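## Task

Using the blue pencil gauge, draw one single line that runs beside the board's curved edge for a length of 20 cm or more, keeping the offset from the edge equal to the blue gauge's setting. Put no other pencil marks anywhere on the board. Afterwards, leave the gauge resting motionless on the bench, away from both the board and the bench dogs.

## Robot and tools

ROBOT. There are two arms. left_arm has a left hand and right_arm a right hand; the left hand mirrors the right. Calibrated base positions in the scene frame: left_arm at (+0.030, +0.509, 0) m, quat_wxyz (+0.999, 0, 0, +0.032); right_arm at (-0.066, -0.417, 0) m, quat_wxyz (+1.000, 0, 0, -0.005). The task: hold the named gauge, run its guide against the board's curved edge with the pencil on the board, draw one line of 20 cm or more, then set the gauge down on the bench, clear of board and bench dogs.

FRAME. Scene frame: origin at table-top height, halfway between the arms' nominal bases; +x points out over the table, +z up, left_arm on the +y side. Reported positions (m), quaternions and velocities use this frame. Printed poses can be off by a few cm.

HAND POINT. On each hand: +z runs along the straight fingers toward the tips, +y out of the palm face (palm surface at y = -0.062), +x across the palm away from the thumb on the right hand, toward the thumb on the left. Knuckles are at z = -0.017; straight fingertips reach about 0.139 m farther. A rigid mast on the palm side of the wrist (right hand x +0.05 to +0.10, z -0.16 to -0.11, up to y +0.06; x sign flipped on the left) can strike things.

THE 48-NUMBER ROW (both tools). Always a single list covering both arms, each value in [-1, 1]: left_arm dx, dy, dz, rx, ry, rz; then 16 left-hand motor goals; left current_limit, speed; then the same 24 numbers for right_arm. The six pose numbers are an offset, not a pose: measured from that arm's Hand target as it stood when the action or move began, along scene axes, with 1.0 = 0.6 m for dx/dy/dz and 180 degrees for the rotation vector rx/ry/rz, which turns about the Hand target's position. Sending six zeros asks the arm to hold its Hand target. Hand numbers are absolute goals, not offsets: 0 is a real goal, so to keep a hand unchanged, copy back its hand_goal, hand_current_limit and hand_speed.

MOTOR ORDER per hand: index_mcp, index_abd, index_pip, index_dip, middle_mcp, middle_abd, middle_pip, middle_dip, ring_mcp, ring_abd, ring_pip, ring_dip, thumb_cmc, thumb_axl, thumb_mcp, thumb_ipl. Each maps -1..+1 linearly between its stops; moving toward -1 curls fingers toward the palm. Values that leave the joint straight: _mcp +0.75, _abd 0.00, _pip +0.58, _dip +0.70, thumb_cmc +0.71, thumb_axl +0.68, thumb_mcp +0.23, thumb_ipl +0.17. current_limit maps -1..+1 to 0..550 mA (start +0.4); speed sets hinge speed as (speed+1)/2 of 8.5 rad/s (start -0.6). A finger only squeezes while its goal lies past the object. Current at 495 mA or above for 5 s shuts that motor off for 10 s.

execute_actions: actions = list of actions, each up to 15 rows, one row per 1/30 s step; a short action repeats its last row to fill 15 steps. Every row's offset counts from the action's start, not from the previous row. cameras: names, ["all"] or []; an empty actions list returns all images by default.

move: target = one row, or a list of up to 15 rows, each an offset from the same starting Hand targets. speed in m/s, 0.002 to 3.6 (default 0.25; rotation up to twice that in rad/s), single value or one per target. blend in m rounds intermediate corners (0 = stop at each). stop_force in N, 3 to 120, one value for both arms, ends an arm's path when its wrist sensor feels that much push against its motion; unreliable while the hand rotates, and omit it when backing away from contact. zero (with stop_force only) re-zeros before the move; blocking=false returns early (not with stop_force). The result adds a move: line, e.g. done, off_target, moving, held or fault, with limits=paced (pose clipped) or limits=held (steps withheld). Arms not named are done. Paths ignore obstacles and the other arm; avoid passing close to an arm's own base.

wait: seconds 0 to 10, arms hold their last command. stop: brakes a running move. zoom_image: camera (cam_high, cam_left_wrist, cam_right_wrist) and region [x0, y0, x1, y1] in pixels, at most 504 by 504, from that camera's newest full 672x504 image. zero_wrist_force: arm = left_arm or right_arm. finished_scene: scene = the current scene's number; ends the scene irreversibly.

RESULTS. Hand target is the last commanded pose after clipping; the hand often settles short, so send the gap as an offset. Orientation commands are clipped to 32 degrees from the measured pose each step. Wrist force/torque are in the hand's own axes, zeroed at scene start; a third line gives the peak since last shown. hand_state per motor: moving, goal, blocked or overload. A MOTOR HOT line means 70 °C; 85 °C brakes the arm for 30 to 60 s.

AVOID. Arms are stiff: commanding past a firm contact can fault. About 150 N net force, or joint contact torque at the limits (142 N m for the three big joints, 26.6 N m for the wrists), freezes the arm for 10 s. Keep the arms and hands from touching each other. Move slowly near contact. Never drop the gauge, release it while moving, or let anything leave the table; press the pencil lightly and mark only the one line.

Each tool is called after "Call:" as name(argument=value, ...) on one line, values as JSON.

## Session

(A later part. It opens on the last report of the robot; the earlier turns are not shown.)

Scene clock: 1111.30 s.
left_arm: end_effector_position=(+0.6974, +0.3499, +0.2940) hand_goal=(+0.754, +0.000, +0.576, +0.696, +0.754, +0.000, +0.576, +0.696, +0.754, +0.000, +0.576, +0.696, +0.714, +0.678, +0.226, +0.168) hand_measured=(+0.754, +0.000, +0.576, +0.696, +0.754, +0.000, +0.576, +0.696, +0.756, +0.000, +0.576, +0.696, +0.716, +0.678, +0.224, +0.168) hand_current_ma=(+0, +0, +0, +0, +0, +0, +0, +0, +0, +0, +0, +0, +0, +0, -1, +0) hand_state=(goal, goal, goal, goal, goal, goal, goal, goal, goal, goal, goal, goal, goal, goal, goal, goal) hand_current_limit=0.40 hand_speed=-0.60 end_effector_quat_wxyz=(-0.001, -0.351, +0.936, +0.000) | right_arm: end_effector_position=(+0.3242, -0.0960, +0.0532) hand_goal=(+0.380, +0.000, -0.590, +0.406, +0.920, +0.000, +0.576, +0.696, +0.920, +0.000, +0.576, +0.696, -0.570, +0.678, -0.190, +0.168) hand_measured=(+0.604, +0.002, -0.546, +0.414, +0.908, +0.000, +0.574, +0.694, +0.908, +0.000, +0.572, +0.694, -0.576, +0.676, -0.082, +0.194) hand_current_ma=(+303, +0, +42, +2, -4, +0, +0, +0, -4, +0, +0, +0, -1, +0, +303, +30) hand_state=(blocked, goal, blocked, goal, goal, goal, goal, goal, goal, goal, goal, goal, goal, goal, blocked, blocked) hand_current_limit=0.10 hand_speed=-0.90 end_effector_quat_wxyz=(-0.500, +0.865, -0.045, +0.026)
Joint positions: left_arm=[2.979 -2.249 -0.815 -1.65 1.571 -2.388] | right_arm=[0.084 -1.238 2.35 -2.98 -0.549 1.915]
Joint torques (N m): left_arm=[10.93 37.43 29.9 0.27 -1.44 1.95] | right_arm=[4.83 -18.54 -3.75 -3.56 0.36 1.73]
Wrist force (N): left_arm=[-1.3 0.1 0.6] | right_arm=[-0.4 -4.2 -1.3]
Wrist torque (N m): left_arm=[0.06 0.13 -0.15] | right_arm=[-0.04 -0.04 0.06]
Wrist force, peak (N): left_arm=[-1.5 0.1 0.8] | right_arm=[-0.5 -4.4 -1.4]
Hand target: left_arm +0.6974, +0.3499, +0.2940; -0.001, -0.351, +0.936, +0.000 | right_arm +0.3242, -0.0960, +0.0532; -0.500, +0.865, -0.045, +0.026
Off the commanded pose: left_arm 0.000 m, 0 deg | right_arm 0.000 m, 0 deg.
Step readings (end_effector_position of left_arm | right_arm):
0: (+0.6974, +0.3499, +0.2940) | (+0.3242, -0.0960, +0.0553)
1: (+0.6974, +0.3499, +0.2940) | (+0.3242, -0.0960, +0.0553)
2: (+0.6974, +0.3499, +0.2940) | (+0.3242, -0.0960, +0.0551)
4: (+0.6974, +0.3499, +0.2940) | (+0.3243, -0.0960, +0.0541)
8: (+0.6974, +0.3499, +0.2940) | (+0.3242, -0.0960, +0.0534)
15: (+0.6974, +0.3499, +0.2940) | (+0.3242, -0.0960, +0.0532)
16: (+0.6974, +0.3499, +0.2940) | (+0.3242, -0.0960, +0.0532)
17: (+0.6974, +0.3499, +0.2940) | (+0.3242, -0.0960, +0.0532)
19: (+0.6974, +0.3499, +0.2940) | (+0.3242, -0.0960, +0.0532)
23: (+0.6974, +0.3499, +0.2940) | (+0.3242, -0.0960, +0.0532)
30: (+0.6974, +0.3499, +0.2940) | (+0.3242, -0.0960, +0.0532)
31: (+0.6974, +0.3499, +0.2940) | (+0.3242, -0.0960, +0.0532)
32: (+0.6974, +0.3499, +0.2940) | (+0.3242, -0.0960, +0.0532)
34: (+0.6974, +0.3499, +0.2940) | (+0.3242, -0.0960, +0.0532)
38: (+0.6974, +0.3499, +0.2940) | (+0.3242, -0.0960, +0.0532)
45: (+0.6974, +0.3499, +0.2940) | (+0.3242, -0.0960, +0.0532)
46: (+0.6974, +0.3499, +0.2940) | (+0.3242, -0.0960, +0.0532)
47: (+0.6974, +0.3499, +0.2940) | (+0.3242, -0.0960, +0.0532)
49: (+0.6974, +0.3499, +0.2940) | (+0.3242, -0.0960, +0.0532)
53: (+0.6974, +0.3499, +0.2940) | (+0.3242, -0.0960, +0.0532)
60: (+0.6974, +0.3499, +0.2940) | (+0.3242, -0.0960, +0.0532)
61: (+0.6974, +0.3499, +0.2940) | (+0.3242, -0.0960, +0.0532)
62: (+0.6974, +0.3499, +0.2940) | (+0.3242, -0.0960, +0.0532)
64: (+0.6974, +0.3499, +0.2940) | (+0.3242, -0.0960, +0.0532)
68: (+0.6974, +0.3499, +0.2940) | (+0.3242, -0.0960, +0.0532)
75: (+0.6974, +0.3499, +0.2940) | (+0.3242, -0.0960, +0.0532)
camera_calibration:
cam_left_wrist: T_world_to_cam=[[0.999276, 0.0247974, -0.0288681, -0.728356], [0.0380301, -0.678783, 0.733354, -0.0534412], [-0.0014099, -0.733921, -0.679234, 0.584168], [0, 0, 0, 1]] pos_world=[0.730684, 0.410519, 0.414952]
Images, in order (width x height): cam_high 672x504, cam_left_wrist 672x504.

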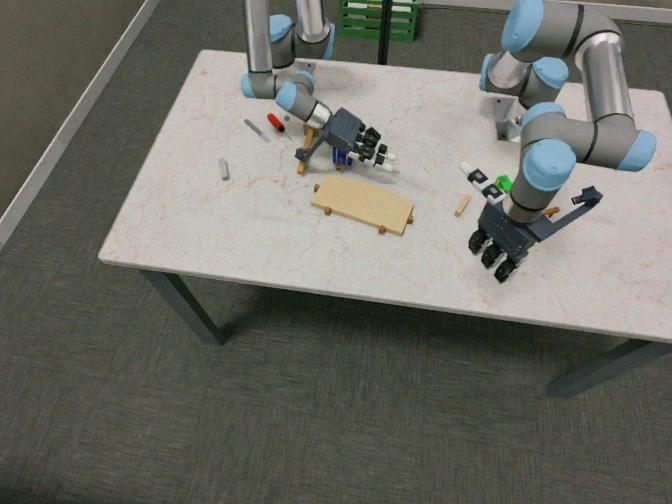

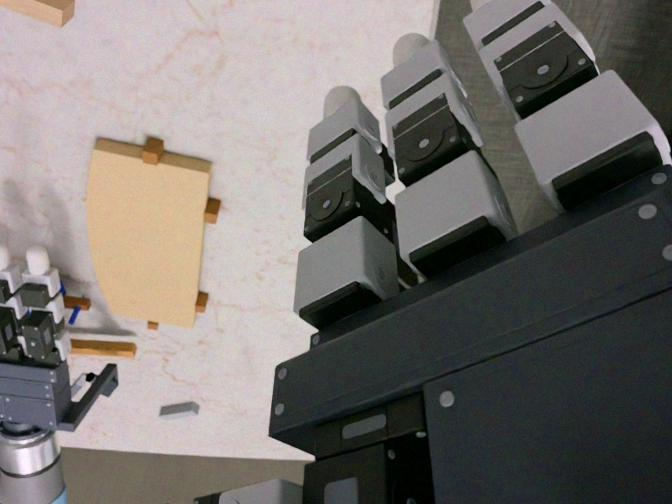

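Call:
move(target=[[0,0,0,0,0,0,0.754,0,0.576,0.696,0.754,0,0.576,0.696,0.754,0,0.576,0.696,0.714,0.678,0.226,0.168,0.4,-0.6,0,0,0.0205,0,0,0,0.38,0,-0.591,0.406,0.92,0,0.576,0.696,0.92,0,0.576,0.696,-0.571,0.678,-0.19,0.168,0.1,-0.9],[0,0,0,0,0,0,0.754,0,0.576,0.696,0.754,0,0.576,0.696,0.754,0,0.576,0.696,0.714,0.678,0.226,0.168,0.4,-0.6,0.0912,-0.0094,0.0205,0,0,0,0.38,0,-0.591,0.406,0.92,0,0.576,0.696,0.92,0,0.576,0.696,-0.571,0.678,-0.19,0.168,0.1,-0.9]], speed=[0.05,0.06])

Call:
move(target=[0,0,0,0,0,0,0.754,0,0.576,0.696,0.754,0,0.576,0.696,0.754,0,0.576,0.696,0.714,0.678,0.226,0.168,0.4,-0.6,0.0746,-0.0077,0,0,0,0,0.38,0,-0.591,0.406,0.92,0,0.576,0.696,0.92,0,0.576,0.696,-0.571,0.678,-0.19,0.168,0.1,-0.9], speed=0.016, stop_force=3, cameras=["cam_high","cam_left_wrist"])

Call:
zoom_image(camera="cam_high", region=[310, 140, 370, 200])

Call:
zoom_image(camera="cam_left_wrist", region=[50, 240, 180, 350])

Scene clock: 1124.80 s.
left_arm: end_effector_position=(+0.6974, +0.3499, +0.2940) hand_goal=(+0.754, +0.000, +0.576, +0.696, +0.754, +0.000, +0.576, +0.696, +0.754, +0.000, +0.576, +0.696, +0.714, +0.678, +0.226, +0.168) hand_measured=(+0.754, +0.000, +0.576, +0.696, +0.754, +0.000, +0.576, +0.696, +0.756, +0.000, +0.576, +0.696, +0.716, +0.678, +0.224, +0.168) hand_current_ma=(+0, +0, +0, +0, +0, +0, +0, +0, +0, +0, +0, +0, +0, +0, -1, +0) hand_state=(goal, goal, goal, goal, goal, goal, goal, goal, goal, goal, goal, goal, goal, goal, goal, goal) hand_current_limit=0.40 hand_speed=-0.60 end_effector_quat_wxyz=(-0.001, -0.351, +0.936, +0.000) | right_arm: end_effector_position=(+0.3789, -0.1016, +0.0655) hand_goal=(+0.380, +0.000, -0.590, +0.406, +0.920, +0.000, +0.576, +0.696, +0.920, +0.000, +0.576, +0.696, -0.570, +0.678, -0.190, +0.168) hand_measured=(+0.590, +0.002, -0.528, +0.430, +0.908, +0.000, +0.574, +0.694, +0.908, +0.000, +0.572, +0.694, -0.576, +0.676, -0.090, +0.194) hand_current_ma=(+303, +0, +79, +15, -4, +0, +0, +0, -4, +0, +0, +0, -1, +0, +291, +30) hand_state=(blocked, goal, blocked, blocked, goal, goal, goal, goal, goal, goal, goal, goal, goal, goal, blocked, blocked) hand_current_limit=0.10 hand_speed=-0.90 end_effector_quat_wxyz=(-0.500, +0.865, -0.045, +0.026)
Joint positions: left_arm=[2.979 -2.249 -0.815 -1.65 1.571 -2.388] | right_arm=[0.063 -1.203 2.208 -2.84 -0.544 1.876]
Joint torques (N m): left_arm=[11.22 36.75 29.53 0.55 -1.38 1.85] | right_arm=[-7.41 -22.98 -21.55 -1.02 2.82 -1.75]
Wrist force (N): left_arm=[-1.4 0.0 0.8] | right_arm=[-0.5 0.6 0.6]
Wrist torque (N m): left_arm=[0.03 0.15 -0.16] | right_arm=[-0.03 0.06 0.03]
Wrist force, peak (N): left_arm=[-1.6 -0.1 0.7] | right_arm=[-0.4 -4.5 -1.4]
Hand target: left_arm +0.6974, +0.3499, +0.2940; -0.001, -0.351, +0.936, +0.000 | right_arm +0.3789, -0.1016, +0.0655; -0.500, +0.865, -0.045, +0.026
Off the commanded pose: left_arm 0.000 m, 0 deg | right_arm 0.000 m, 0 deg.
move: done

Scene clock: 1126.77 s.
left_arm: end_effector_position=(+0.6974, +0.3499, +0.2940) hand_goal=(+0.754, +0.000, +0.576, +0.696, +0.754, +0.000, +0.576, +0.696, +0.754, +0.000, +0.576, +0.696, +0.714, +0.678, +0.226, +0.168) hand_measured=(+0.754, +0.000, +0.576, +0.696, +0.754, +0.000, +0.576, +0.696, +0.756, +0.000, +0.576, +0.696, +0.716, +0.678, +0.224, +0.168) hand_current_ma=(+0, +0, +0, +0, +0, +0, +0, +0, +0, +0, +0, +0, +0, +0, -1, +0) hand_state=(goal, goal, goal, goal, goal, goal, goal, goal, goal, goal, goal, goal, goal, goal, goal, goal) hand_current_limit=0.40 hand_speed=-0.60 end_effector_quat_wxyz=(-0.001, -0.351, +0.936, +0.000) | right_arm: end_effector_position=(+0.3938, -0.1032, +0.0655) hand_goal=(+0.380, +0.000, -0.590, +0.406, +0.920, +0.000, +0.576, +0.696, +0.920, +0.000, +0.576, +0.696, -0.570, +0.678, -0.190, +0.168) hand_measured=(+0.590, +0.010, -0.528, +0.430, +0.908, +0.000, +0.574, +0.694, +0.908, +0.000, +0.572, +0.694, -0.574, +0.676, -0.090, +0.194) hand_current_ma=(+303, +2, +79, +15, -4, +0, +0, +0, -4, +0, +0, +0, -1, +0, +291, +30) hand_state=(blocked, goal, blocked, blocked, goal, goal, goal, goal, goal, goal, goal, goal, goal, goal, blocked, blocked) hand_current_limit=0.10 hand_speed=-0.90 end_effector_quat_wxyz=(-0.500, +0.865, -0.045, +0.026)
Joint positions: left_arm=[2.979 -2.249 -0.815 -1.65 1.571 -2.388] | right_arm=[0.058 -1.183 2.17 -2.813 -0.542 1.867]
Joint torques (N m): left_arm=[10.71 36.36 29.65 0.45 -1.39 1.63] | right_arm=[6.64 -38.23 -7.34 -4.47 -0.02 1.86]
Wrist force (N): left_arm=[-1.4 -0.1 0.6] | right_arm=[-1.9 -0.5 0.5]
Wrist torque (N m): left_arm=[0.02 0.15 -0.15] | right_arm=[0.00 0.03 0.07]
Wrist force, peak (N): left_arm=[-1.5 0.1 0.7] | right_arm=[-4.0 -1.4 -0.6]
Hand target: left_arm +0.6974, +0.3499, +0.2940; -0.001, -0.351, +0.936, +0.000 | right_arm +0.3938, -0.1032, +0.0655; -0.500, +0.865, -0.045, +0.026 (not the last commanded pose)
Off the commanded pose: left_arm 0.000 m, 0 deg | right_arm 0.030 m, 0 deg.
move: contact (right_arm)
camera_calibration:
cam_left_wrist: T_world_to_cam=[[0.999276, 0.0247974, -0.0288681, -0.728356], [0.0380301, -0.678783, 0.733354, -0.0534412], [-0.0014099, -0.733921, -0.679234, 0.584168], [0, 0, 0, 1]] pos_world=[0.730684, 0.410519, 0.414952]
Images, in order (width x height): cam_high 672x504, cam_left_wrist 672x504.

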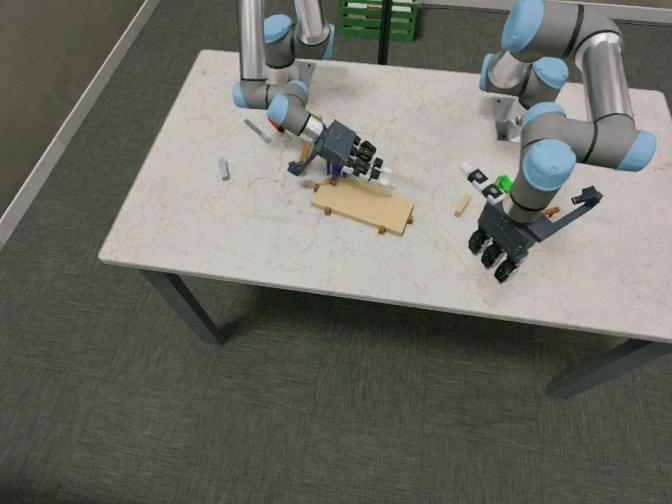

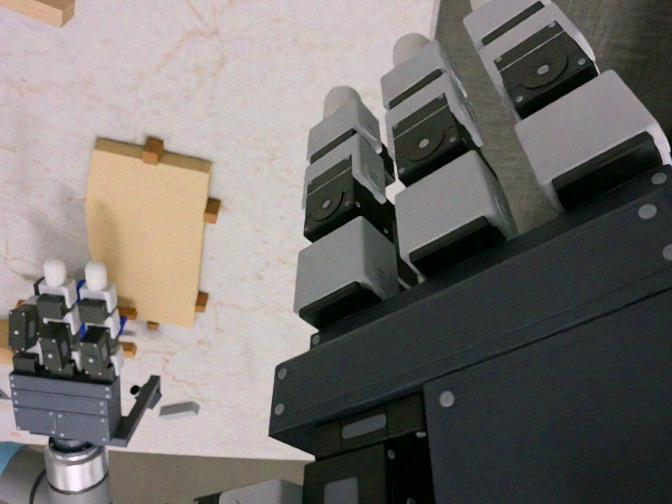

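Scaled by 8.400 from the camera's 672x504 image, which has a finer 960x720 frame.

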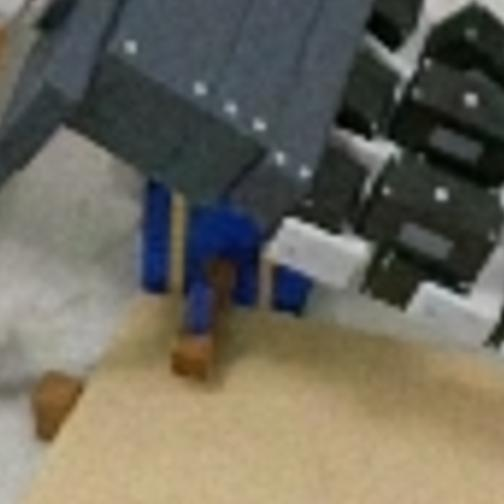

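Scaled by 3.877 from the camera's 672x504 image, which has a finer 960x720 frame.

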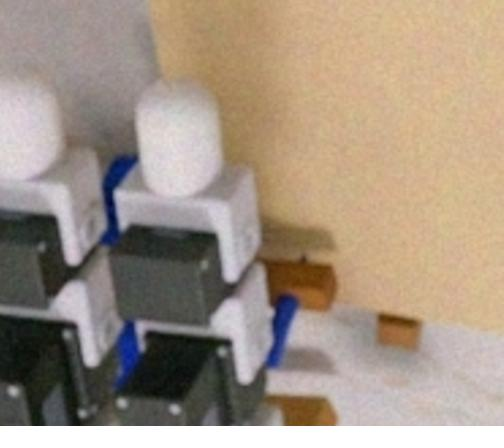

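Call:
move(target=[[0,0,0,0,0,0,0.754,0,0.576,0.696,0.754,0,0.576,0.696,0.754,0,0.576,0.696,0.714,0.678,0.226,0.168,0.4,-0.6,-0.0166,0.0017,0,0,0,0,0.38,0,-0.591,0.406,0.92,0,0.576,0.696,0.92,0,0.576,0.696,-0.571,0.678,-0.19,0.168,0.1,-0.9],[0,0,0,0,0,0,0.754,0,0.576,0.696,0.754,0,0.576,0.696,0.754,0,0.576,0.696,0.714,0.678,0.226,0.168,0.4,-0.6,0.02677,0.19898,0,0,0,-0.05278,0.38,0,-0.591,0.406,0.92,0,0.576,0.696,0.92,0,0.576,0.696,-0.571,0.678,-0.19,0.168,0.1,-0.9]], speed=[0.05,0.08])

Call:
move(target=[0,0,0,0,0,0,0.754,0,0.576,0.696,0.754,0,0.576,0.696,0.754,0,0.576,0.696,0.714,0.678,0.226,0.168,0.4,-0.6,0.0562,-0.0155,0,0,0,0,0.38,0,-0.591,0.406,0.92,0,0.576,0.696,0.92,0,0.576,0.696,-0.571,0.678,-0.19,0.168,0.1,-0.9], speed=0.016, stop_force=3, cameras=["cam_high","cam_left_wrist"])

Call:
zoom_image(camera="cam_high", region=[330, 140, 390, 200])

Call:
zoom_image(camera="cam_left_wrist", region=[50, 200, 180, 310])

Scene clock: 1147.83 s.
left_arm: end_effector_position=(+0.6974, +0.3499, +0.2940) hand_goal=(+0.754, +0.000, +0.576, +0.696, +0.754, +0.000, +0.576, +0.696, +0.754, +0.000, +0.576, +0.696, +0.714, +0.678, +0.226, +0.168) hand_measured=(+0.754, +0.000, +0.576, +0.696, +0.754, +0.000, +0.576, +0.696, +0.756, +0.000, +0.576, +0.696, +0.716, +0.678, +0.224, +0.168) hand_current_ma=(+0, +0, +0, +0, +0, +0, +0, +0, +0, +0, +0, +0, +0, +0, -1, +0) hand_state=(goal, goal, goal, goal, goal, goal, goal, goal, goal, goal, goal, goal, goal, goal, goal, goal) hand_current_limit=0.40 hand_speed=-0.60 end_effector_quat_wxyz=(-0.001, -0.351, +0.936, +0.000) | right_arm: end_effector_position=(+0.4098, +0.0162, +0.0655) hand_goal=(+0.380, +0.000, -0.590, +0.406, +0.920, +0.000, +0.576, +0.696, +0.920, +0.000, +0.576, +0.696, -0.570, +0.678, -0.190, +0.168) hand_measured=(+0.590, +0.010, -0.528, +0.430, +0.908, +0.000, +0.574, +0.694, +0.908, +0.000, +0.572, +0.694, -0.576, +0.676, -0.090, +0.194) hand_current_ma=(+302, +2, +79, +15, -4, +0, +0, +0, -4, +0, +0, +0, -1, +0, +291, +30) hand_state=(blocked, goal, blocked, blocked, goal, goal, goal, goal, goal, goal, goal, goal, goal, goal, blocked, blocked) hand_current_limit=0.10 hand_speed=-0.90 end_effector_quat_wxyz=(-0.496, +0.858, -0.116, +0.067)
Joint positions: left_arm=[2.979 -2.249 -0.815 -1.65 1.571 -2.388] | right_arm=[0.302 -0.989 1.996 -3.322 -0.747 2.47]
Joint torques (N m): left_arm=[10.65 37.3 29.05 0.46 -1.1 1.76] | right_arm=[6.39 -33.07 -21.27 -4.16 -0.35 2.12]
Wrist force (N): left_arm=[-1.4 0.0 0.6] | right_arm=[-0.2 0.5 1.0]
Wrist torque (N m): left_arm=[0.04 0.14 -0.15] | right_arm=[-0.07 0.01 -0.05]
Wrist force, peak (N): left_arm=[-1.5 0.0 0.8] | right_arm=[-2.5 0.1 0.7]
Hand target: left_arm +0.6974, +0.3499, +0.2940; -0.001, -0.351, +0.936, +0.000 | right_arm +0.4098, +0.0162, +0.0655; -0.496, +0.858, -0.116, +0.067
Off the commanded pose: left_arm 0.000 m, 0 deg | right_arm 0.000 m, 0 deg.
move: done

Scene clock: 1149.33 s.
left_arm: end_effector_position=(+0.6974, +0.3499, +0.2940) hand_goal=(+0.754, +0.000, +0.576, +0.696, +0.754, +0.000, +0.576, +0.696, +0.754, +0.000, +0.576, +0.696, +0.714, +0.678, +0.226, +0.168) hand_measured=(+0.754, +0.000, +0.576, +0.696, +0.754, +0.000, +0.576, +0.696, +0.756, +0.000, +0.576, +0.696, +0.716, +0.678, +0.224, +0.168) hand_current_ma=(+0, +0, +0, +0, +0, +0, +0, +0, +0, +0, +0, +0, +0, +0, -1, +0) hand_state=(goal, goal, goal, goal, goal, goal, goal, goal, goal, goal, goal, goal, goal, goal, goal, goal) hand_current_limit=0.40 hand_speed=-0.60 end_effector_quat_wxyz=(-0.001, -0.351, +0.936, +0.000) | right_arm: end_effector_position=(+0.4162, +0.0145, +0.0655) hand_goal=(+0.380, +0.000, -0.590, +0.406, +0.920, +0.000, +0.576, +0.696, +0.920, +0.000, +0.576, +0.696, -0.570, +0.678, -0.190, +0.168) hand_measured=(+0.590, +0.010, -0.528, +0.430, +0.908, +0.000, +0.574, +0.694, +0.908, +0.000, +0.572, +0.694, -0.572, +0.676, -0.090, +0.194) hand_current_ma=(+303, +3, +79, +15, -4, +0, +0, +0, -4, +0, +0, +0, +0, +0, +291, +30) hand_state=(blocked, goal, blocked, blocked, goal, goal, goal, goal, goal, goal, goal, goal, goal, goal, blocked, blocked) hand_current_limit=0.10 hand_speed=-0.90 end_effector_quat_wxyz=(-0.496, +0.858, -0.116, +0.067)
Joint positions: left_arm=[2.979 -2.249 -0.815 -1.65 1.571 -2.388] | right_arm=[0.295 -0.984 1.983 -3.31 -0.743 2.463]
Joint torques (N m): left_arm=[10.01 37.48 30 0.53 -1.19 1.52] | right_arm=[6.75 -44.32 -7.31 -4.25 -0.53 1.91]
Wrist force (N): left_arm=[-1.3 0.1 0.7] | right_arm=[-1.6 -0.1 1.6]
Wrist torque (N m): left_arm=[0.04 0.13 -0.14] | right_arm=[-0.03 -0.03 0.09]
Wrist force, peak (N): left_arm=[-1.6 0.0 0.8] | right_arm=[-4.0 -1.4 0.6]
Hand target: left_arm +0.6974, +0.3499, +0.2940; -0.001, -0.351, +0.936, +0.000 | right_arm +0.4162, +0.0145, +0.0655; -0.496, +0.858, -0.116, +0.067 (not the last commanded pose)
Off the commanded pose: left_arm 0.000 m, 0 deg | right_arm 0.028 m, 0 deg.
move: contact (right_arm)
camera_calibration:
cam_left_wrist: T_world_to_cam=[[0.999276, 0.0247974, -0.0288681, -0.728356], [0.0380301, -0.678783, 0.733354, -0.0534412], [-0.0014099, -0.733921, -0.679234, 0.584168], [0, 0, 0, 1]] pos_world=[0.730684, 0.410519, 0.414952]
Images, in order (width x height): cam_high 672x504, cam_left_wrist 672x504.

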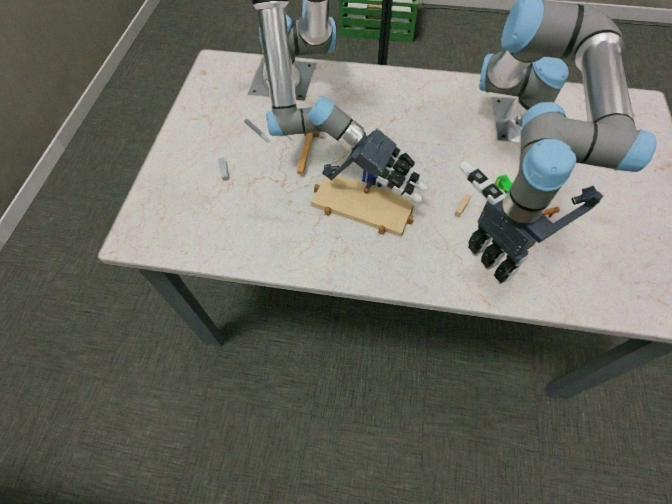

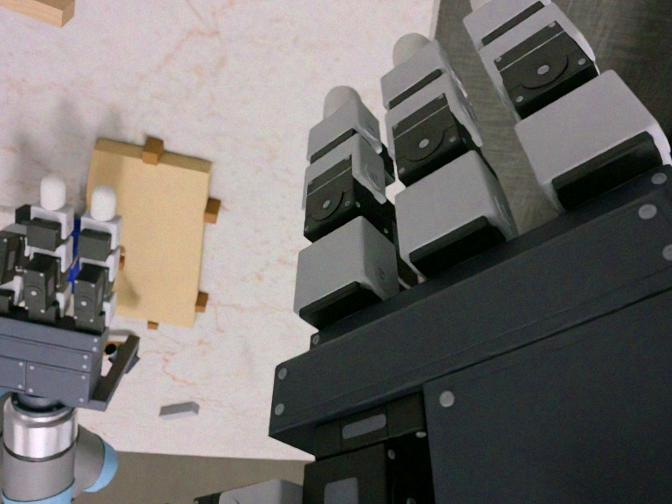

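Scaled by 8.400 from the camera's 672x504 image, which has a finer 960x720 frame.

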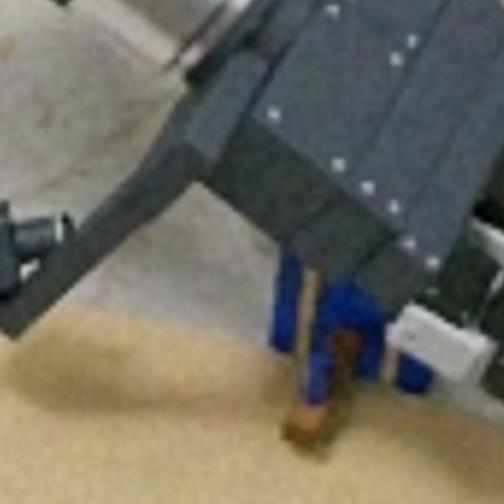

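Scaled by 3.877 from the camera's 672x504 image, which has a finer 960x720 frame.

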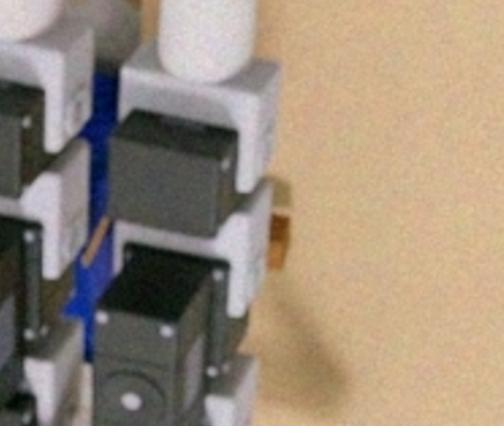

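Call:
move(target=[[0,0,0,0,0,0,0.754,0,0.576,0.696,0.754,0,0.576,0.696,0.754,0,0.576,0.696,0.714,0.678,0.226,0.168,0.4,-0.6,-0.0155,0.0042,0,0,0,0,0.38,0,-0.591,0.406,0.92,0,0.576,0.696,0.92,0,0.576,0.696,-0.571,0.678,-0.19,0.168,0.1,-0.9],[0,0,0,0,0,0,0.754,0,0.576,0.696,0.754,0,0.576,0.696,0.754,0,0.576,0.696,0.714,0.678,0.226,0.168,0.4,-0.6,0.0602,0.1923,0,0,0,-0.05278,0.38,0,-0.591,0.406,0.92,0,0.576,0.696,0.92,0,0.576,0.696,-0.571,0.678,-0.19,0.168,0.1,-0.9]], speed=[0.05,0.08])

Call:
move(target=[0,0,0,0,0,0,0.754,0,0.576,0.696,0.754,0,0.576,0.696,0.754,0,0.576,0.696,0.714,0.678,0.226,0.168,0.4,-0.6,0.0529,-0.0246,0,0,0,0,0.38,0,-0.591,0.406,0.92,0,0.576,0.696,0.92,0,0.576,0.696,-0.571,0.678,-0.19,0.168,0.1,-0.9], speed=0.016, stop_force=3, cameras=["cam_high","cam_left_wrist"])

Call:
zoom_image(camera="cam_high", region=[350, 140, 430, 220])

Call:
zoom_image(camera="cam_left_wrist", region=[50, 130, 180, 240])

Scene clock: 1167.83 s.
left_arm: end_effector_position=(+0.6974, +0.3499, +0.2940) hand_goal=(+0.754, +0.000, +0.576, +0.696, +0.754, +0.000, +0.576, +0.696, +0.754, +0.000, +0.576, +0.696, +0.714, +0.678, +0.226, +0.168) hand_measured=(+0.754, +0.000, +0.576, +0.696, +0.754, +0.000, +0.576, +0.696, +0.756, +0.000, +0.576, +0.696, +0.716, +0.678, +0.224, +0.168) hand_current_ma=(+0, +0, +0, +0, +0, +0, +0, +0, +0, +0, +0, +0, +0, +0, -1, +0) hand_state=(goal, goal, goal, goal, goal, goal, goal, goal, goal, goal, goal, goal, goal, goal, goal, goal) hand_current_limit=0.40 hand_speed=-0.60 end_effector_quat_wxyz=(-0.001, -0.351, +0.936, +0.000) | right_arm: end_effector_position=(+0.4523, +0.1298, +0.0655) hand_goal=(+0.380, +0.000, -0.590, +0.406, +0.920, +0.000, +0.576, +0.696, +0.920, +0.000, +0.576, +0.696, -0.570, +0.678, -0.190, +0.168) hand_measured=(+0.590, +0.010, -0.528, +0.430, +0.908, +0.000, +0.574, +0.694, +0.908, +0.000, +0.572, +0.694, -0.576, +0.676, -0.090, +0.194) hand_current_ma=(+303, +3, +79, +15, -4, +0, +0, +0, -4, +0, +0, +0, -1, +0, +291, +30) hand_state=(blocked, goal, blocked, blocked, goal, goal, goal, goal, goal, goal, goal, goal, goal, goal, blocked, blocked) hand_current_limit=0.10 hand_speed=-0.90 end_effector_quat_wxyz=(-0.489, +0.845, -0.187, +0.108)
Joint positions: left_arm=[2.979 -2.249 -0.815 -1.65 1.571 -2.388] | right_arm=[0.488 -0.819 1.688 -3.382 -1.012 2.773]
Joint torques (N m): left_arm=[10.56 37.72 29.26 0.59 -1.17 1.38] | right_arm=[6.51 -42.01 -22.71 -1.59 -0.6 1.94]
Wrist force (N): left_arm=[-1.2 0.0 0.5] | right_arm=[-0.6 0.6 1.1]
Wrist torque (N m): left_arm=[0.05 0.11 -0.14] | right_arm=[-0.02 0.05 -0.05]
Wrist force, peak (N): left_arm=[-1.6 -0.1 0.7] | right_arm=[-2.1 -0.1 1.7]
Hand target: left_arm +0.6974, +0.3499, +0.2940; -0.001, -0.351, +0.936, +0.000 | right_arm +0.4523, +0.1299, +0.0655; -0.489, +0.845, -0.187, +0.108
Off the commanded pose: left_arm 0.000 m, 0 deg | right_arm 0.000 m, 0 deg.
move: done

Scene clock: 1169.50 s.
left_arm: end_effector_position=(+0.6974, +0.3499, +0.2940) hand_goal=(+0.754, +0.000, +0.576, +0.696, +0.754, +0.000, +0.576, +0.696, +0.754, +0.000, +0.576, +0.696, +0.714, +0.678, +0.226, +0.168) hand_measured=(+0.754, +0.000, +0.576, +0.696, +0.754, +0.000, +0.576, +0.696, +0.756, +0.000, +0.576, +0.696, +0.716, +0.678, +0.224, +0.168) hand_current_ma=(+0, +0, +0, +0, +0, +0, +0, +0, +0, +0, +0, +0, +0, +0, -1, +0) hand_state=(goal, goal, goal, goal, goal, goal, goal, goal, goal, goal, goal, goal, goal, goal, goal, goal) hand_current_limit=0.40 hand_speed=-0.60 end_effector_quat_wxyz=(-0.001, -0.351, +0.936, +0.000) | right_arm: end_effector_position=(+0.4610, +0.1258, +0.0655) hand_goal=(+0.380, +0.000, -0.590, +0.406, +0.920, +0.000, +0.576, +0.696, +0.920, +0.000, +0.576, +0.696, -0.570, +0.678, -0.190, +0.168) hand_measured=(+0.590, +0.010, -0.528, +0.430, +0.908, +0.000, +0.574, +0.694, +0.908, +0.000, +0.572, +0.694, -0.570, +0.676, -0.090, +0.194) hand_current_ma=(+302, +3, +79, +15, -4, +0, +0, +0, -4, +0, +0, +0, +0, +0, +291, +30) hand_state=(blocked, goal, blocked, blocked, goal, goal, goal, goal, goal, goal, goal, goal, goal, goal, blocked, blocked) hand_current_limit=0.10 hand_speed=-0.90 end_effector_quat_wxyz=(-0.489, +0.845, -0.187, +0.108)
Joint positions: left_arm=[2.979 -2.249 -0.815 -1.65 1.571 -2.388] | right_arm=[0.475 -0.813 1.676 -3.37 -1.002 2.765]
Joint torques (N m): left_arm=[10.6 37.06 30.23 0.6 -0.89 1.53] | right_arm=[6.57 -53.04 -9.5 -4.46 -0.67 2.01]
Wrist force (N): left_arm=[-1.5 0.1 0.7] | right_arm=[-1.5 -0.1 1.2]
Wrist torque (N m): left_arm=[0.04 0.16 -0.17] | right_arm=[-0.05 0.01 0.08]
Wrist force, peak (N): left_arm=[-1.5 0.0 0.9] | right_arm=[-3.4 -2.0 1.2]
Hand target: left_arm +0.6974, +0.3499, +0.2940; -0.001, -0.351, +0.936, +0.000 | right_arm +0.4610, +0.1258, +0.0655; -0.489, +0.845, -0.187, +0.108 (not the last commanded pose)
Off the commanded pose: left_arm 0.000 m, 0 deg | right_arm 0.025 m, 0 deg.
move: contact (right_arm)
camera_calibration:
cam_left_wrist: T_world_to_cam=[[0.999276, 0.0247974, -0.0288681, -0.728356], [0.0380301, -0.678783, 0.733354, -0.0534412], [-0.0014099, -0.733921, -0.679234, 0.584168], [0, 0, 0, 1]] pos_world=[0.730684, 0.410519, 0.414952]
Images, in order (width x height): cam_high 672x504, cam_left_wrist 672x504.

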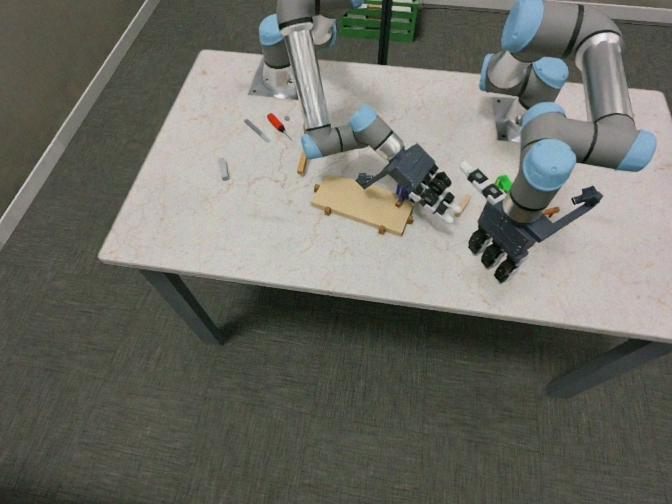

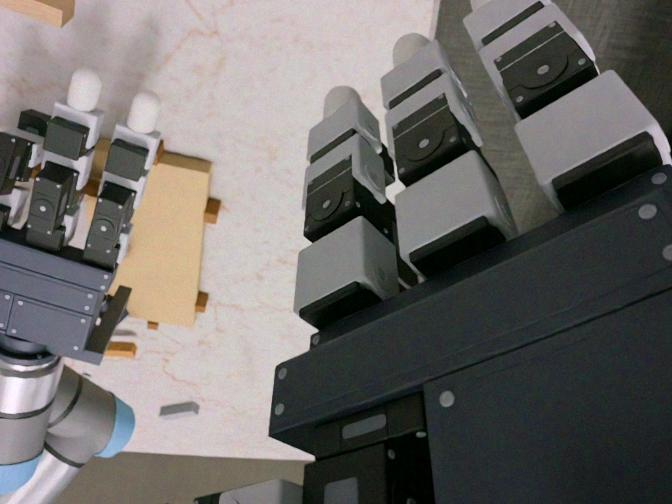

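Scaled by 6.300 from the camera's 672x504 image, which has a finer 960x720 frame.

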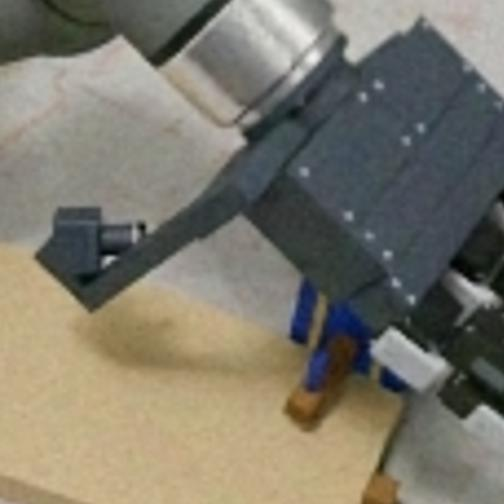

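Scaled by 3.877 from the camera's 672x504 image, which has a finer 960x720 frame.

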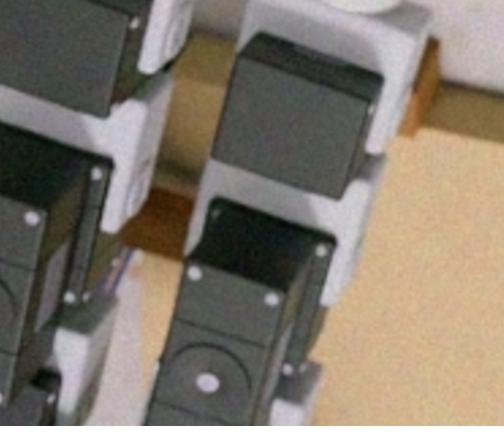

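Call:
move(target=[0,0,0,0,0,0,0.754,0,0.576,0.696,0.754,0,0.576,0.696,0.754,0,0.576,0.696,0.714,0.678,0.226,0.168,0.4,-0.6,-0.0012,0.0006,-0.0117,0,0,0,0.38,0,-0.591,0.406,0.92,0,0.576,0.696,0.92,0,0.576,0.696,-0.571,0.678,-0.19,0.168,0.1,-0.9], speed=0.03)

Call:
move(target=[0,0,0,0,0,0,0.754,0,0.576,0.696,0.754,0,0.576,0.696,0.754,0,0.576,0.696,0.714,0.678,0.226,0.168,0.4,-0.6,0,0,-0.013,0,0,0,0.38,0,-0.591,0.406,0.92,0,0.576,0.696,0.92,0,0.576,0.696,-0.571,0.678,-0.19,0.168,0.1,-0.9], speed=0.01, stop_force=3, cameras=["cam_high"])

Call:
zoom_image(camera="cam_high", region=[380, 165, 430, 215])

Scene clock: 1192.23 s.
left_arm: end_effector_position=(+0.6974, +0.3499, +0.2940) hand_goal=(+0.754, +0.000, +0.576, +0.696, +0.754, +0.000, +0.576, +0.696, +0.754, +0.000, +0.576, +0.696, +0.714, +0.678, +0.226, +0.168) hand_measured=(+0.754, +0.000, +0.576, +0.696, +0.754, +0.000, +0.576, +0.696, +0.756, +0.000, +0.576, +0.696, +0.716, +0.678, +0.224, +0.168) hand_current_ma=(+0, +0, +0, +0, +0, +0, +0, +0, +0, +0, +0, +0, +0, +0, -1, +0) hand_state=(goal, goal, goal, goal, goal, goal, goal, goal, goal, goal, goal, goal, goal, goal, goal, goal) hand_current_limit=0.40 hand_speed=-0.60 end_effector_quat_wxyz=(-0.001, -0.351, +0.936, +0.000) | right_arm: end_effector_position=(+0.4603, +0.1262, +0.0586) hand_goal=(+0.380, +0.000, -0.590, +0.406, +0.920, +0.000, +0.576, +0.696, +0.920, +0.000, +0.576, +0.696, -0.570, +0.678, -0.190, +0.168) hand_measured=(+0.590, +0.012, -0.528, +0.430, +0.908, +0.000, +0.574, +0.694, +0.908, +0.000, +0.572, +0.694, -0.558, +0.682, -0.090, +0.194) hand_current_ma=(+303, +4, +79, +15, -4, +0, +0, +0, -4, +0, +0, +0, +5, +1, +291, +30) hand_state=(blocked, goal, blocked, blocked, goal, goal, goal, goal, goal, goal, goal, goal, goal, goal, blocked, blocked) hand_current_limit=0.10 hand_speed=-0.90 end_effector_quat_wxyz=(-0.489, +0.845, -0.187, +0.108)
Joint positions: left_arm=[2.979 -2.249 -0.815 -1.65 1.571 -2.388] | right_arm=[0.476 -0.801 1.677 -3.384 -1.003 2.765]
Joint torques (N m): left_arm=[10.48 38.01 29.61 0.68 -1.07 1.49] | right_arm=[2.15 -38.66 -8.05 -3.85 -2.05 1.39]
Wrist force (N): left_arm=[-1.2 0.0 0.7] | right_arm=[-6.5 -4.7 -1.3]
Wrist torque (N m): left_arm=[0.04 0.13 -0.14] | right_arm=[-0.12 -0.01 0.14]
Wrist force, peak (N): left_arm=[-1.5 0.0 0.8] | right_arm=[-6.5 -4.7 -1.3]
Hand target: left_arm +0.6974, +0.3499, +0.2940; -0.001, -0.351, +0.936, +0.000 | right_arm +0.4603, +0.1262, +0.0585; -0.489, +0.845, -0.187, +0.108
Off the commanded pose: left_arm 0.000 m, 0 deg | right_arm 0.000 m, 0 deg.
move: done

Scene clock: 1193.37 s.
left_arm: end_effector_position=(+0.6974, +0.3499, +0.2940) hand_goal=(+0.754, +0.000, +0.576, +0.696, +0.754, +0.000, +0.576, +0.696, +0.754, +0.000, +0.576, +0.696, +0.714, +0.678, +0.226, +0.168) hand_measured=(+0.754, +0.000, +0.576, +0.696, +0.754, +0.000, +0.576, +0.696, +0.756, +0.000, +0.576, +0.696, +0.716, +0.678, +0.224, +0.168) hand_current_ma=(+0, +0, +0, +0, +0, +0, +0, +0, +0, +0, +0, +0, +0, +0, -1, +0) hand_state=(goal, goal, goal, goal, goal, goal, goal, goal, goal, goal, goal, goal, goal, goal, goal, goal) hand_current_limit=0.40 hand_speed=-0.60 end_effector_quat_wxyz=(-0.001, -0.351, +0.936, +0.000) | right_arm: end_effector_position=(+0.4602, +0.1262, +0.0576) hand_goal=(+0.380, +0.000, -0.590, +0.406, +0.920, +0.000, +0.576, +0.696, +0.920, +0.000, +0.576, +0.696, -0.570, +0.678, -0.190, +0.168) hand_measured=(+0.590, +0.018, -0.528, +0.426, +0.908, +0.000, +0.574, +0.694, +0.908, +0.000, +0.572, +0.694, -0.552, +0.684, -0.090, +0.194) hand_current_ma=(+303, +6, +79, +11, -4, +0, +0, +0, -4, +0, +0, +0, +9, +2, +291, +30) hand_state=(blocked, goal, blocked, blocked, goal, goal, goal, goal, goal, goal, goal, goal, goal, goal, blocked, blocked) hand_current_limit=0.10 hand_speed=-0.90 end_effector_quat_wxyz=(-0.489, +0.845, -0.187, +0.108)
Joint positions: left_arm=[2.979 -2.249 -0.815 -1.65 1.571 -2.388] | right_arm=[0.476 -0.799 1.677 -3.385 -1.003 2.765]
Joint torques (N m): left_arm=[10.34 36.58 29.83 0.93 -1.01 1.63] | right_arm=[-0.61 -50.59 -16.22 -1.06 -2.2 0.66]
Wrist force (N): left_arm=[-1.2 0.1 0.9] | right_arm=[-8.2 -5.0 -0.6]
Wrist torque (N m): left_arm=[0.02 0.13 -0.14] | right_arm=[-0.06 0.00 0.14]
Wrist force, peak (N): left_arm=[-1.5 0.2 0.9] | right_arm=[-8.8 -7.5 -2.6]
Hand target: left_arm +0.6974, +0.3499, +0.2940; -0.001, -0.351, +0.936, +0.000 | right_arm +0.4603, +0.1262, +0.0576; -0.489, +0.845, -0.187, +0.108 (not the last commanded pose)
Off the commanded pose: left_arm 0.000 m, 0 deg | right_arm 0.007 m, 0 deg.
move: contact (right_arm)
Images, in order (width x height): cam_high 672x504.

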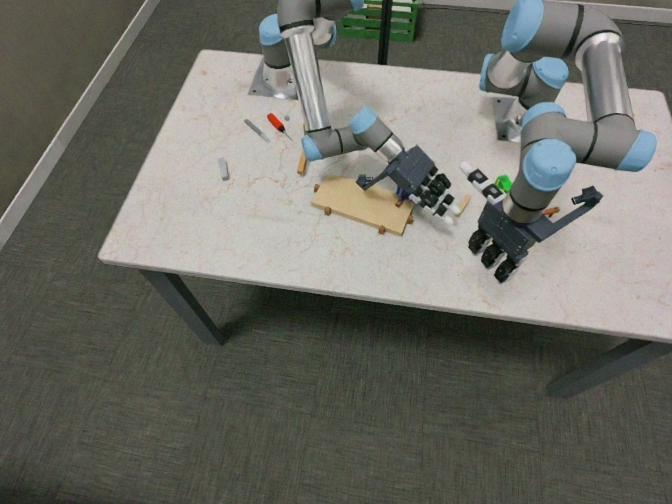

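Scaled by 10.080 from the camera's 672x504 image, which has a finer 960x720 frame.

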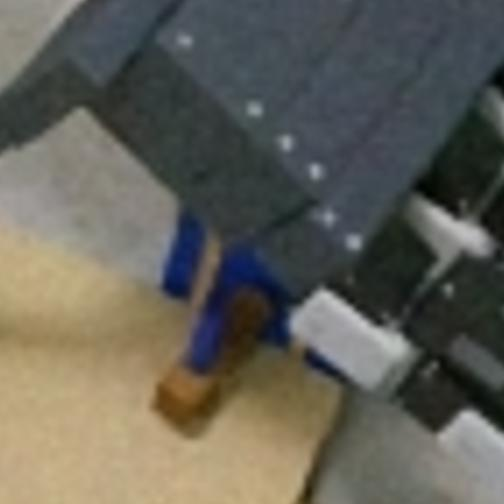

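Call:
move(target=[[0,0,0,0,0,0,0.754,0,0.576,0.696,0.754,0,0.576,0.696,0.754,0,0.576,0.696,0.714,0.678,0.226,0.168,0.4,-0.6,0.0011,-0.0005,-0.0025,0,0,0,0.38,0,-0.591,0.406,0.92,0,0.576,0.696,0.92,0,0.576,0.696,-0.571,0.678,-0.19,0.168,0.1,-0.9],[0,0,0,0,0,0,0.754,0,0.576,0.696,0.754,0,0.576,0.696,0.754,0,0.576,0.696,0.714,0.678,0.226,0.168,0.4,-0.6,-0.03305,-0.07308,-0.0025,0,0,0.02111,0.38,0,-0.591,0.406,0.92,0,0.576,0.696,0.92,0,0.576,0.696,-0.571,0.678,-0.19,0.168,0.1,-0.9],[0,0,0,0,0,0,0.754,0,0.576,0.696,0.754,0,0.576,0.696,0.754,0,0.576,0.696,0.714,0.678,0.226,0.168,0.4,-0.6,-0.06147,-0.14808,-0.0025,0,0,0.04222,0.38,0,-0.591,0.406,0.92,0,0.576,0.696,0.92,0,0.576,0.696,-0.571,0.678,-0.19,0.168,0.1,-0.9],[0,0,0,0,0,0,0.754,0,0.576,0.696,0.754,0,0.576,0.696,0.754,0,0.576,0.696,0.714,0.678,0.226,0.168,0.4,-0.6,-0.08397,-0.22495,-0.0025,0,0,0.06333,0.38,0,-0.591,0.406,0.92,0,0.576,0.696,0.92,0,0.576,0.696,-0.571,0.678,-0.19,0.168,0.1,-0.9],[0,0,0,0,0,0,0.754,0,0.576,0.696,0.754,0,0.576,0.696,0.754,0,0.576,0.696,0.714,0.678,0.226,0.168,0.4,-0.6,-0.10043,-0.30325,-0.0025,0,0,0.08444,0.38,0,-0.591,0.406,0.92,0,0.576,0.696,0.92,0,0.576,0.696,-0.571,0.678,-0.19,0.168,0.1,-0.9],[0,0,0,0,0,0,0.754,0,0.576,0.696,0.754,0,0.576,0.696,0.754,0,0.576,0.696,0.714,0.678,0.226,0.168,0.4,-0.6,-0.11083,-0.38233,-0.0025,0,0,0.10556,0.38,0,-0.591,0.406,0.92,0,0.576,0.696,0.92,0,0.576,0.696,-0.571,0.678,-0.19,0.168,0.1,-0.9]], speed=0.04, blend=[0, 0.004, 0.004, 0.004, 0.004, 0], cameras=["cam_high", "cam_left_wrist"])

Call:
zoom_image(camera="cam_high", region=[300, 150, 430, 240])

Call:
zoom_image(camera="cam_left_wrist", region=[70, 130, 230, 340])

Scene clock: 1239.03 s.
left_arm: end_effector_position=(+0.6974, +0.3499, +0.2940) hand_goal=(+0.754, +0.000, +0.576, +0.696, +0.754, +0.000, +0.576, +0.696, +0.754, +0.000, +0.576, +0.696, +0.714, +0.678, +0.226, +0.168) hand_measured=(+0.754, +0.000, +0.576, +0.696, +0.754, +0.000, +0.576, +0.696, +0.756, +0.000, +0.576, +0.696, +0.716, +0.678, +0.224, +0.168) hand_current_ma=(+0, +0, +0, +0, +0, +0, +0, +0, +0, +0, +0, +0, +0, +0, -1, +0) hand_state=(goal, goal, goal, goal, goal, goal, goal, goal, goal, goal, goal, goal, goal, goal, goal, goal) hand_current_limit=0.40 hand_speed=-0.60 end_effector_quat_wxyz=(-0.001, -0.351, +0.936, +0.000) | right_arm: end_effector_position=(+0.3937, -0.1032, +0.0561) hand_goal=(+0.380, +0.000, -0.590, +0.406, +0.920, +0.000, +0.576, +0.696, +0.920, +0.000, +0.576, +0.696, -0.570, +0.678, -0.190, +0.168) hand_measured=(+0.658, +0.028, -0.524, +0.424, +0.908, +0.000, +0.574, +0.694, +0.908, +0.000, +0.572, +0.694, -0.568, +0.680, -0.142, +0.194) hand_current_ma=(+303, +16, +89, +9, -4, +0, +0, +0, -4, +0, +0, +0, +0, +0, +79, +30) hand_state=(blocked, blocked, blocked, goal, goal, goal, goal, goal, goal, goal, goal, goal, goal, goal, blocked, blocked) hand_current_limit=0.10 hand_speed=-0.90 end_effector_quat_wxyz=(-0.500, +0.865, -0.045, +0.026)
Joint positions: left_arm=[2.979 -2.249 -0.815 -1.65 1.571 -2.388] | right_arm=[0.058 -1.16 2.174 -2.84 -0.542 1.867]
Joint torques (N m): left_arm=[10.78 37.4 29.24 0.99 -0.79 1.19] | right_arm=[-9.56 -37.84 -12.62 -1.75 1.59 -2.69]
Wrist force (N): left_arm=[-1.4 0.0 0.6] | right_arm=[-5.3 -3.5 2.2]
Wrist torque (N m): left_arm=[0.03 0.14 -0.16] | right_arm=[0.07 0.06 0.12]
Wrist force, peak (N): left_arm=[-1.5 0.2 0.8] | right_arm=[-14.3 -10.6 2.6]
Hand target: left_arm +0.6974, +0.3499, +0.2940; -0.001, -0.351, +0.936, +0.000 | right_arm +0.3938, -0.1032, +0.0561; -0.500, +0.865, -0.045, +0.026
Off the commanded pose: left_arm 0.000 m, 0 deg | right_arm 0.000 m, 0 deg.
move: done
camera_calibration:
cam_left_wrist: T_world_to_cam=[[0.999276, 0.0247974, -0.0288681, -0.728356], [0.0380301, -0.678783, 0.733354, -0.0534412], [-0.0014099, -0.733921, -0.679234, 0.584168], [0, 0, 0, 1]] pos_world=[0.730684, 0.410519, 0.414952]
Images, in order (width x height): cam_high 672x504, cam_left_wrist 672x504.

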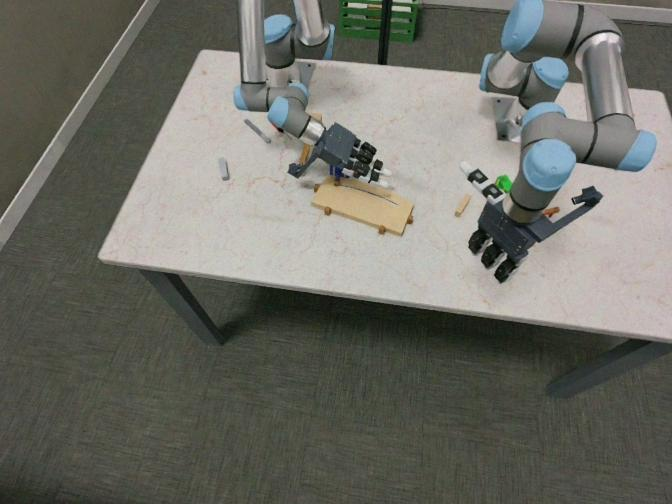

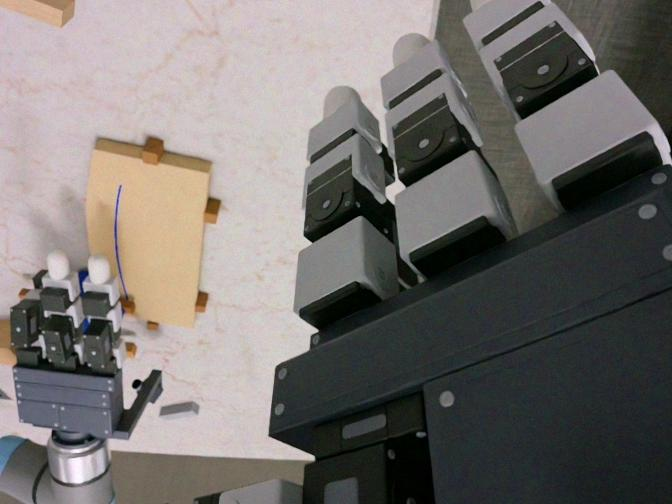

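Scaled by 3.877 from the camera's 672x504 image, which has a finer 960x720 frame.

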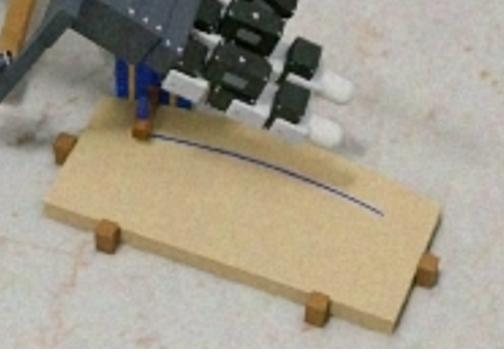

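Scaled by 2.400 from the camera's 672x504 image, which has a finer 960x720 frame.

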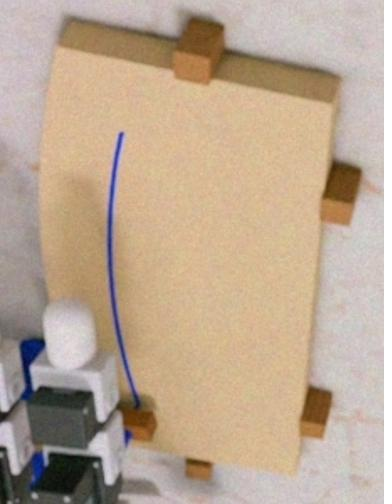

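Call:
move(target=[0,0,0,0,0,0,0.754,0,0.576,0.696,0.754,0,0.576,0.696,0.754,0,0.576,0.696,0.714,0.678,0.226,0.168,0.4,-0.6,-0.001,-0.0168,0,0,0,0.0044,0.38,0,-0.591,0.406,0.92,0,0.576,0.696,0.92,0,0.576,0.696,-0.571,0.678,-0.19,0.168,0.1,-0.9], speed=0.03)

Call:
move(target=[[0,0,0,0,0,0,0.754,0,0.576,0.696,0.754,0,0.576,0.696,0.754,0,0.576,0.696,0.714,0.678,0.226,0.168,0.4,-0.6,0,0,0.1,0,0,0,0.38,0,-0.591,0.406,0.92,0,0.576,0.696,0.92,0,0.576,0.696,-0.571,0.678,-0.19,0.168,0.1,-0.9],[0,0,0,0,0,0,0.754,0,0.576,0.696,0.754,0,0.576,0.696,0.754,0,0.576,0.696,0.714,0.678,0.226,0.168,0.4,-0.6,-0.15,0,0.1,0,0,0,0.38,0,-0.591,0.406,0.92,0,0.576,0.696,0.92,0,0.576,0.696,-0.571,0.678,-0.19,0.168,0.1,-0.9]], speed=[0.08,0.12], cameras=["cam_high", "cam_left_wrist"])

Call:
zoom_image(camera="cam_high", region=[300, 150, 430, 240])

Call:
zoom_image(camera="cam_left_wrist", region=[70, 130, 230, 340])

Scene clock: 1268.97 s.
left_arm: end_effector_position=(+0.6974, +0.3499, +0.2940) hand_goal=(+0.754, +0.000, +0.576, +0.696, +0.754, +0.000, +0.576, +0.696, +0.754, +0.000, +0.576, +0.696, +0.714, +0.678, +0.226, +0.168) hand_measured=(+0.754, +0.000, +0.576, +0.696, +0.754, +0.000, +0.576, +0.696, +0.756, +0.000, +0.576, +0.696, +0.716, +0.678, +0.224, +0.168) hand_current_ma=(+0, +0, +0, +0, +0, +0, +0, +0, +0, +0, +0, +0, +0, +0, -1, +0) hand_state=(goal, goal, goal, goal, goal, goal, goal, goal, goal, goal, goal, goal, goal, goal, goal, goal) hand_current_limit=0.40 hand_speed=-0.60 end_effector_quat_wxyz=(-0.001, -0.351, +0.936, +0.000) | right_arm: end_effector_position=(+0.3931, -0.1133, +0.0561) hand_goal=(+0.380, +0.000, -0.590, +0.406, +0.920, +0.000, +0.576, +0.696, +0.920, +0.000, +0.576, +0.696, -0.570, +0.678, -0.190, +0.168) hand_measured=(+0.658, +0.028, -0.524, +0.424, +0.908, +0.000, +0.574, +0.694, +0.908, +0.000, +0.572, +0.694, -0.568, +0.680, -0.142, +0.194) hand_current_ma=(+302, +16, +89, +9, -4, +0, +0, +0, -4, +0, +0, +0, +0, +0, +79, +30) hand_state=(blocked, blocked, blocked, goal, goal, goal, goal, goal, goal, goal, goal, goal, goal, goal, blocked, blocked) hand_current_limit=0.10 hand_speed=-0.90 end_effector_quat_wxyz=(-0.500, +0.865, -0.039, +0.022)
Joint positions: left_arm=[2.979 -2.249 -0.815 -1.65 1.571 -2.388] | right_arm=[0.036 -1.178 2.18 -2.771 -0.534 1.8]
Joint torques (N m): left_arm=[9.92 36.09 30.17 1 -0.9 1.29] | right_arm=[-11.77 -37.1 -11.86 -1.93 1.25 -2.88]
Wrist force (N): left_arm=[-1.3 0.0 0.8] | right_arm=[-7.1 -4.4 2.7]
Wrist torque (N m): left_arm=[0.03 0.14 -0.15] | right_arm=[0.11 0.03 0.16]
Wrist force, peak (N): left_arm=[-1.4 -0.1 1.0] | right_arm=[-7.2 -4.7 2.8]
Hand target: left_arm +0.6974, +0.3499, +0.2940; -0.001, -0.351, +0.936, +0.000 | right_arm +0.3932, -0.1133, +0.0561; -0.500, +0.865, -0.039, +0.022
Off the commanded pose: left_arm 0.000 m, 0 deg | right_arm 0.000 m, 0 deg.
move: done

Scene clock: 1271.27 s.
left_arm: end_effector_position=(+0.6974, +0.3499, +0.2940) hand_goal=(+0.754, +0.000, +0.576, +0.696, +0.754, +0.000, +0.576, +0.696, +0.754, +0.000, +0.576, +0.696, +0.714, +0.678, +0.226, +0.168) hand_measured=(+0.754, +0.000, +0.576, +0.696, +0.754, +0.000, +0.576, +0.696, +0.756, +0.000, +0.576, +0.696, +0.716, +0.678, +0.224, +0.168) hand_current_ma=(+0, +0, +0, +0, +0, +0, +0, +0, +0, +0, +0, +0, +0, +0, -1, +0) hand_state=(goal, goal, goal, goal, goal, goal, goal, goal, goal, goal, goal, goal, goal, goal, goal, goal) hand_current_limit=0.40 hand_speed=-0.60 end_effector_quat_wxyz=(-0.001, -0.351, +0.936, +0.000) | right_arm: end_effector_position=(+0.3032, -0.1133, +0.1161) hand_goal=(+0.380, +0.000, -0.590, +0.406, +0.920, +0.000, +0.576, +0.696, +0.920, +0.000, +0.576, +0.696, -0.570, +0.678, -0.190, +0.168) hand_measured=(+0.648, +0.008, -0.524, +0.432, +0.908, +0.000, +0.574, +0.694, +0.908, +0.000, +0.572, +0.694, -0.576, +0.676, -0.138, +0.194) hand_current_ma=(+302, +2, +89, +17, -4, +0, +0, +0, -4, +0, +0, +0, -1, +0, +94, +30) hand_state=(blocked, goal, blocked, blocked, goal, goal, goal, goal, goal, goal, goal, goal, goal, goal, blocked, blocked) hand_current_limit=0.10 hand_speed=-0.90 end_effector_quat_wxyz=(-0.500, +0.865, -0.039, +0.022)
Joint positions: left_arm=[2.979 -2.249 -0.815 -1.65 1.571 -2.388] | right_arm=[0.043 -1.488 2.368 -2.659 -0.536 1.812]
Joint torques (N m): left_arm=[9.9 37.75 28.91 1.01 -0.83 1.26] | right_arm=[-6.25 -25.71 -8.85 -1.17 2.43 -1.85]
Wrist force (N): left_arm=[-1.4 0.1 0.6] | right_arm=[-0.2 1.1 0.6]
Wrist torque (N m): left_arm=[0.05 0.14 -0.16] | right_arm=[0.02 0.00 0.01]
Wrist force, peak (N): left_arm=[-1.5 0.1 0.7] | right_arm=[-6.8 -5.0 2.5]
Hand target: left_arm +0.6974, +0.3499, +0.2940; -0.001, -0.351, +0.936, +0.000 | right_arm +0.3032, -0.1133, +0.1161; -0.500, +0.865, -0.039, +0.022
Off the commanded pose: left_arm 0.000 m, 0 deg | right_arm 0.000 m, 0 deg.
move: done
camera_calibration:
cam_left_wrist: T_world_to_cam=[[0.999276, 0.0247974, -0.0288681, -0.728356], [0.0380301, -0.678783, 0.733354, -0.0534412], [-0.0014099, -0.733921, -0.679234, 0.584168], [0, 0, 0, 1]] pos_world=[0.730684, 0.410519, 0.414952]
Images, in order (width x height): cam_high 672x504, cam_left_wrist 672x504.

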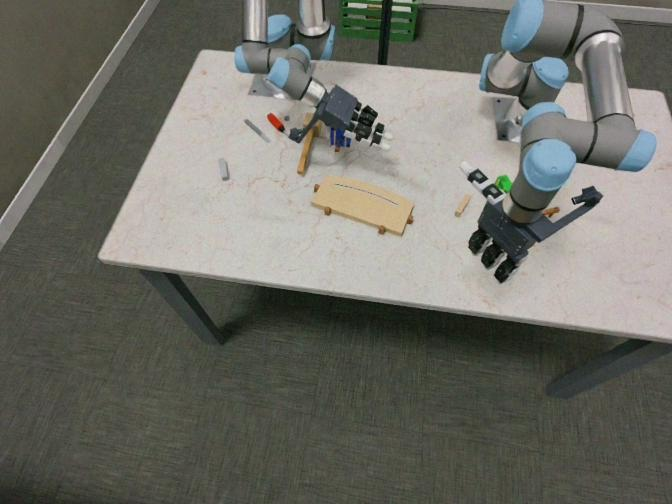

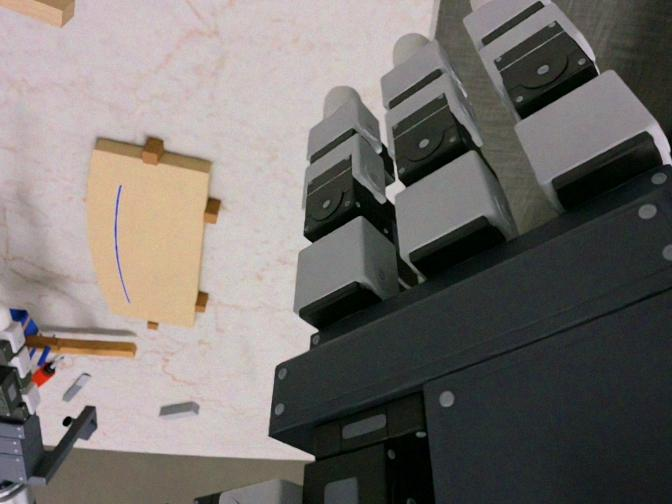

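Scaled by 3.877 from the camera's 672x504 image, which has a finer 960x720 frame.

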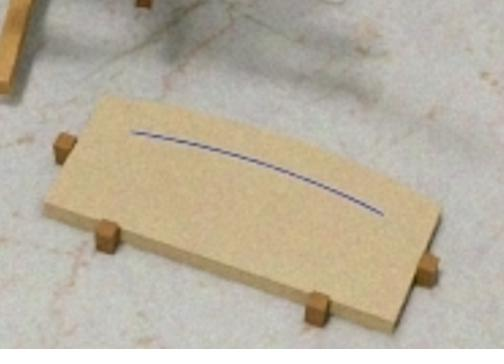

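Scaled by 2.400 from the camera's 672x504 image, which has a finer 960x720 frame.

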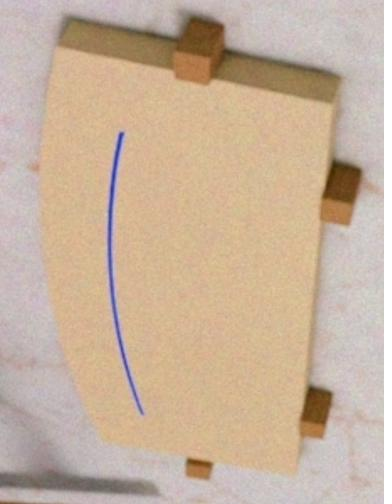

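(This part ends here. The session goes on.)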